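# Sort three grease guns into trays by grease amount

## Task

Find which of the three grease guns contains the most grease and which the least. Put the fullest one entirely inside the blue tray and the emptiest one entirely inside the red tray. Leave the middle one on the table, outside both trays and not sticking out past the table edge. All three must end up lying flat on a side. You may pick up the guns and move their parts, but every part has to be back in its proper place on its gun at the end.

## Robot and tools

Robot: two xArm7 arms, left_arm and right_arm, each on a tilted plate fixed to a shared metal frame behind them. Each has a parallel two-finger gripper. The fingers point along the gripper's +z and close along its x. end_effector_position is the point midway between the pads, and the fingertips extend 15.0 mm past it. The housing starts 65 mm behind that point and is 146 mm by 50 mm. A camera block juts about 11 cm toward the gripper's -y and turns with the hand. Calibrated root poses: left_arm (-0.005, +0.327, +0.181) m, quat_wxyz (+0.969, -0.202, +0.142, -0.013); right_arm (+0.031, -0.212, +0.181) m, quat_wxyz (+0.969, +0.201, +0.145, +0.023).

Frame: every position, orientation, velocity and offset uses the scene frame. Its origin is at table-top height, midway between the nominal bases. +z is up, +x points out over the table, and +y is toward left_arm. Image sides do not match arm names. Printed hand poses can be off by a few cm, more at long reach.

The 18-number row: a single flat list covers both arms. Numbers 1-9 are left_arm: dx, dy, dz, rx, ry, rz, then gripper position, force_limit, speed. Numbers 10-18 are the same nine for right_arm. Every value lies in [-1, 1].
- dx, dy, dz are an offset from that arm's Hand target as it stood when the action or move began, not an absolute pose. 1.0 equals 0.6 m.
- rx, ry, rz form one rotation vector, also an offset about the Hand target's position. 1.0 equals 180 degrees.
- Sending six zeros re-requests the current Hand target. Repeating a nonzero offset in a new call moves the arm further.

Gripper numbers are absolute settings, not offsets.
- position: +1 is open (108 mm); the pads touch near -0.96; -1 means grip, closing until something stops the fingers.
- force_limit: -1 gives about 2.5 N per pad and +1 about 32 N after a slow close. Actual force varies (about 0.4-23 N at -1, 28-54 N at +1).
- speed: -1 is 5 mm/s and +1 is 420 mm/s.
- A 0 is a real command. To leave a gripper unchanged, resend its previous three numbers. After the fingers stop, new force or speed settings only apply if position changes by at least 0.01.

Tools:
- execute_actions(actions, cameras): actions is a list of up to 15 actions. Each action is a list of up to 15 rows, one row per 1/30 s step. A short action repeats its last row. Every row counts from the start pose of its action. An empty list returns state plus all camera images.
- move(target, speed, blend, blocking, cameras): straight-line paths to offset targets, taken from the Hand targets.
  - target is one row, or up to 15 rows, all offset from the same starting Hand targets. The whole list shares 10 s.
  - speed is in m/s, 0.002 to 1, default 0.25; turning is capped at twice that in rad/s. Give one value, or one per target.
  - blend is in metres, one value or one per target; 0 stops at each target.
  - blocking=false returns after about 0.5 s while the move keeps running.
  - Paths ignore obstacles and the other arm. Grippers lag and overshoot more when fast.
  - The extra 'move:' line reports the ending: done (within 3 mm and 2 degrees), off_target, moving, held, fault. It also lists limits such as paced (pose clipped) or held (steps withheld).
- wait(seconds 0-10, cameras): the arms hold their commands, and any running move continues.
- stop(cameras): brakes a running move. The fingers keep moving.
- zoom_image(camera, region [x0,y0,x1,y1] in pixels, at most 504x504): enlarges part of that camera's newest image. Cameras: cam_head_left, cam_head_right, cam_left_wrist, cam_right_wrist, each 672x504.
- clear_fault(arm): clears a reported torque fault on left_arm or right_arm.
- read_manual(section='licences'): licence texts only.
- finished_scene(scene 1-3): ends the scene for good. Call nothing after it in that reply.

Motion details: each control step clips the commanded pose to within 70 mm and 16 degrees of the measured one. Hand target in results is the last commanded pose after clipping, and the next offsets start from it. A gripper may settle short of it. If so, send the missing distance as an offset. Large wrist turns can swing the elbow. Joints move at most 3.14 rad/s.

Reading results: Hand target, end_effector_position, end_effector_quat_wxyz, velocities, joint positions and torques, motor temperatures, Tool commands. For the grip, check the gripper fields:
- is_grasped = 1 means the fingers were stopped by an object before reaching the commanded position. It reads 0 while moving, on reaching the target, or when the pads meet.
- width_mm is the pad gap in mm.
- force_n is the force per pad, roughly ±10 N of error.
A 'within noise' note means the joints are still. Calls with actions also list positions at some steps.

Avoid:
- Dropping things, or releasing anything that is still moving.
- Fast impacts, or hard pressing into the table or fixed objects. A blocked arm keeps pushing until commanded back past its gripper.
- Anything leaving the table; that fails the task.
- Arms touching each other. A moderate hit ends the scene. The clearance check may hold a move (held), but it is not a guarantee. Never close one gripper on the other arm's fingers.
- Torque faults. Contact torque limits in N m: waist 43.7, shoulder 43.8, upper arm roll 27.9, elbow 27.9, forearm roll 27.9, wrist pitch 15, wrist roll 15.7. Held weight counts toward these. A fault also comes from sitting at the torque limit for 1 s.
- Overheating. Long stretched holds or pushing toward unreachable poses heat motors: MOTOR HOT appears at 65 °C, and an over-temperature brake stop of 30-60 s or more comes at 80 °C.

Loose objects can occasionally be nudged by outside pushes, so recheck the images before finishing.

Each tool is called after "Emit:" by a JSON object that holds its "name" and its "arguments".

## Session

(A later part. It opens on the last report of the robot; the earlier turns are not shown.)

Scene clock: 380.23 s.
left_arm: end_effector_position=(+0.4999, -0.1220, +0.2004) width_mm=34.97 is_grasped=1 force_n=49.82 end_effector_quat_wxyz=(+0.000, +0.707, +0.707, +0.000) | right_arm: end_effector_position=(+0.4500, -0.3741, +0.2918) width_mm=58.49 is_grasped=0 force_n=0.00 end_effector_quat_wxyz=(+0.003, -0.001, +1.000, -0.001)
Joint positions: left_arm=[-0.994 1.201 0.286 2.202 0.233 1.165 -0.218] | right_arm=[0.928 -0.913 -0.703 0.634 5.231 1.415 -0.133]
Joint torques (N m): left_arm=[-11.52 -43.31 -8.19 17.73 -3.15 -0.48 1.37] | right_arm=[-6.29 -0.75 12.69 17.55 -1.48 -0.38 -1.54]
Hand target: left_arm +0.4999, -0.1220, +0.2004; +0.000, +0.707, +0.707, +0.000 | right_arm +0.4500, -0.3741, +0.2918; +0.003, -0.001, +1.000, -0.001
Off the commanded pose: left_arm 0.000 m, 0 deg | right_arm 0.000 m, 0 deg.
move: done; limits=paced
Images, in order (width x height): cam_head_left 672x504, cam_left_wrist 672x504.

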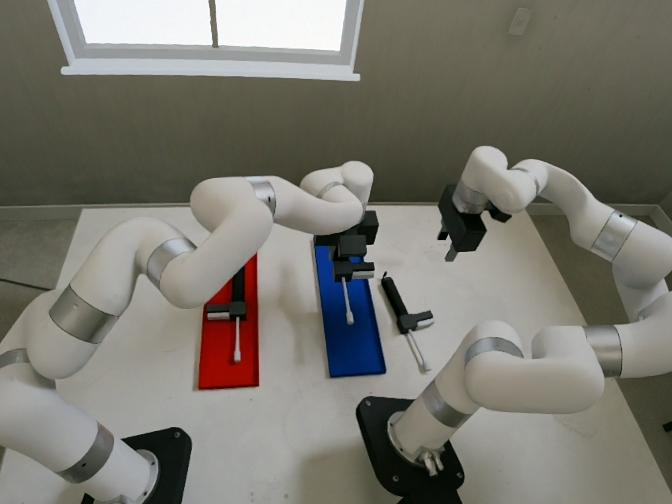

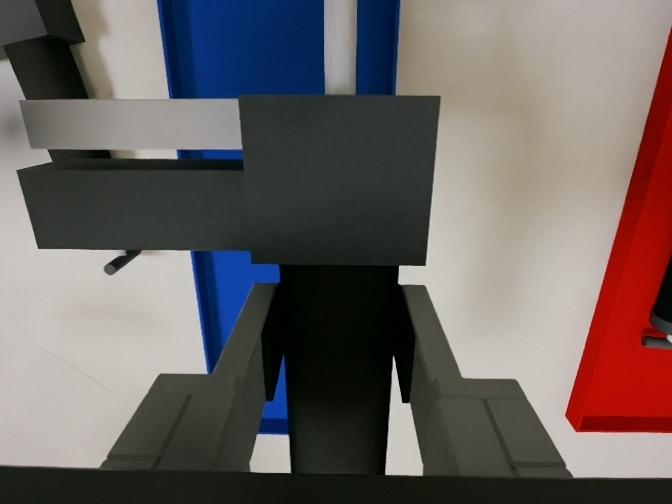

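Emit:
{"name": "move", "arguments": {"target": [[0,0,-0.25,0,0,0,-1,1,-0.2,0,0,0,0,0,0,0.1,0,-0.5],[0,0,-0.279,0,0,0,-1,1,-0.2,0,0,0,0,0,0,0.1,0,-0.5],[0,0,-0.279,0,0,0,-0.1,1,-0.7,0,0,0,0,0,0,0.1,0,-0.5],[0,0,0.08,0,0,0,-0.1,1,-0.7,0,0,0,0,0,0,0.1,0,-0.5],[0,0.25,0.1,0,0,0,-0.1,1,-0.7,0,0,0,0,0,0,0.1,0,-0.5]], "speed": [0.3,0.12,0.2,0.3,0.4], "cameras": ["all"]}}

Emit:
{"name": "zoom_image", "arguments": {"camera": "cam_head_left", "region": [190, 220, 450, 400]}}

Scene clock: 390.97 s.
left_arm: end_effector_position=(+0.4999, +0.0280, +0.2604) width_mm=47.50 is_grasped=0 force_n=0.00 end_effector_quat_wxyz=(+0.000, +0.707, +0.707, +0.000) | right_arm: end_effector_position=(+0.4500, -0.3741, +0.2918) width_mm=58.49 is_grasped=0 force_n=0.00 end_effector_quat_wxyz=(+0.003, -0.001, +1.000, -0.001)
Joint positions: left_arm=[-1.048 0.616 0.365 1.472 0.345 0.989 -0.185] | right_arm=[0.928 -0.913 -0.703 0.634 5.231 1.415 -0.133]
Joint torques (N m): left_arm=[-18.06 -36.98 -3.43 12.08 2.57 -6.15 -1.37] | right_arm=[-6.2 -0.87 12.66 17.18 -1.53 -0.34 -1.59]
Hand target: left_arm +0.4999, +0.0280, +0.2604; +0.000, +0.707, +0.707, +0.000 | right_arm +0.4500, -0.3741, +0.2918; +0.003, -0.001, +1.000, -0.001
Off the commanded pose: left_arm 0.000 m, 0 deg | right_arm 0.000 m, 0 deg.
move: done

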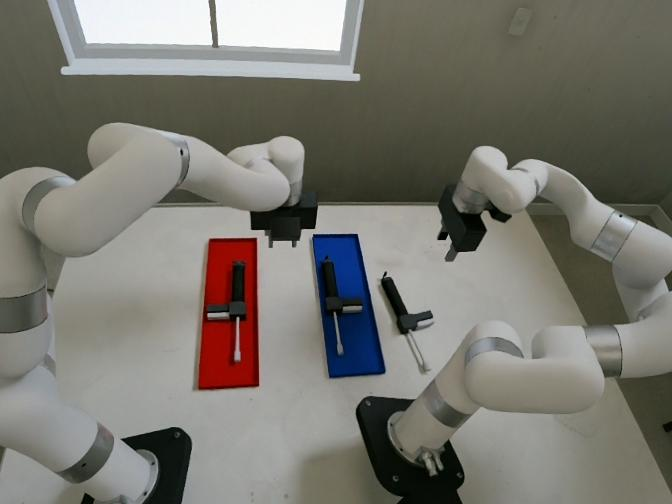

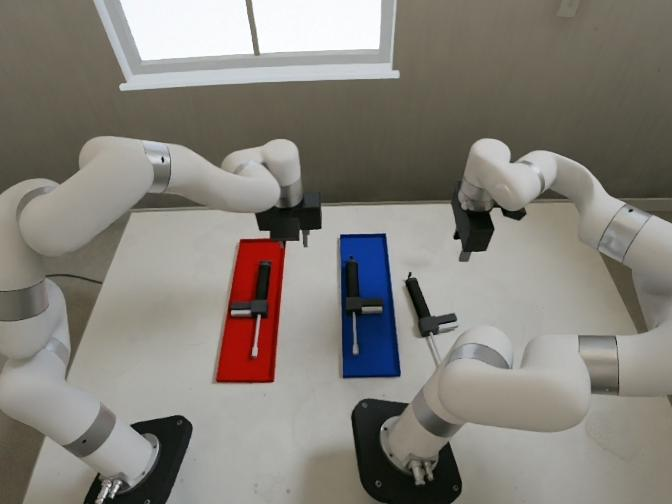

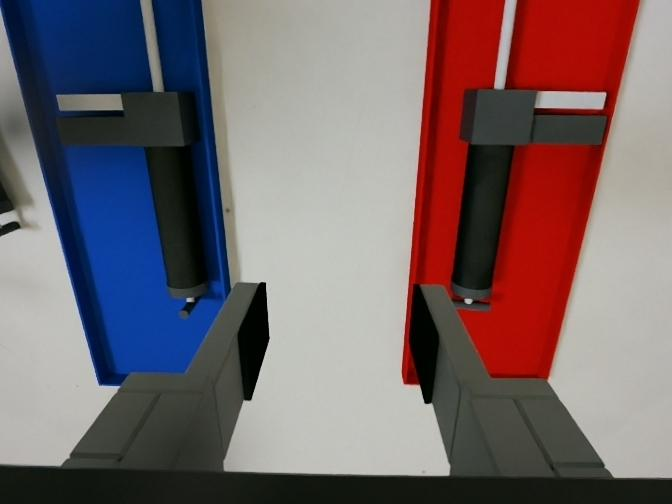

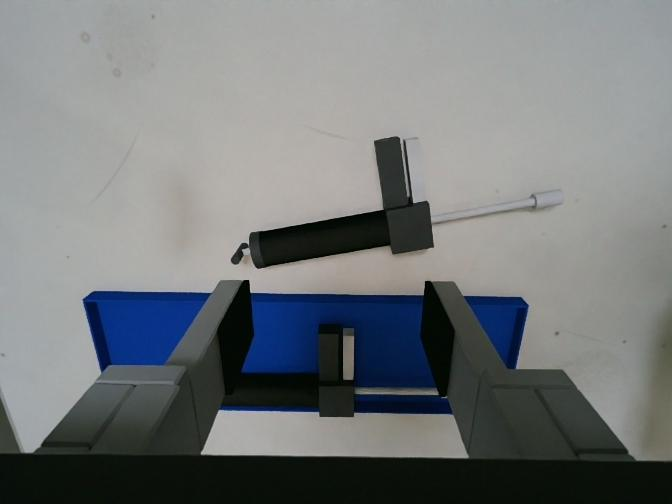

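Scaled by 1.938 from the camera's 672x504 image, which has a finer 960x720 frame.

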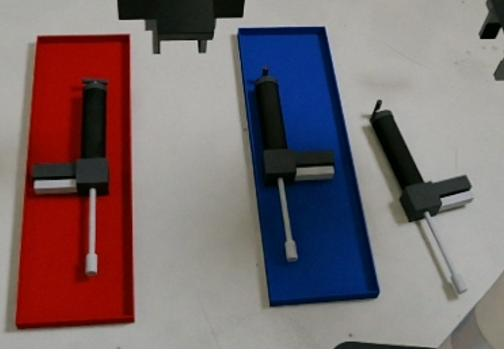

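Emit:
{"name": "zoom_image", "arguments": {"camera": "cam_left_wrist", "region": [440, 60, 660, 225]}}

Emit:
{"name": "zoom_image", "arguments": {"camera": "cam_left_wrist", "region": [420, 230, 560, 335]}}

Scaled by 2.291 from the camera's 672x504 image, which has a finer 960x720 frame.

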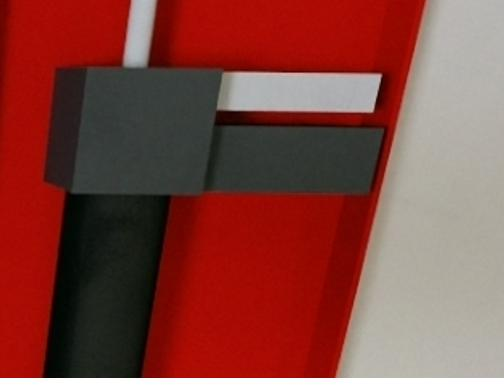

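Scaled by 3.600 from the camera's 672x504 image, which has a finer 960x720 frame.

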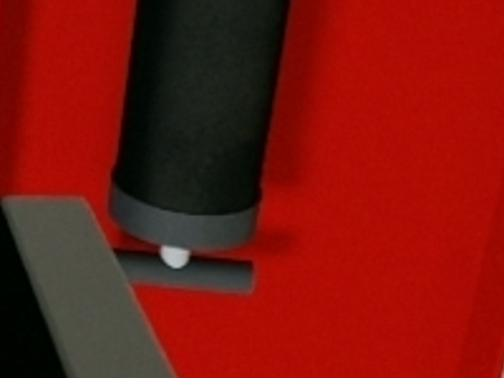

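Emit:
{"name": "finished_scene", "arguments": {"scene": 3}}

The scene is finished: the task was done.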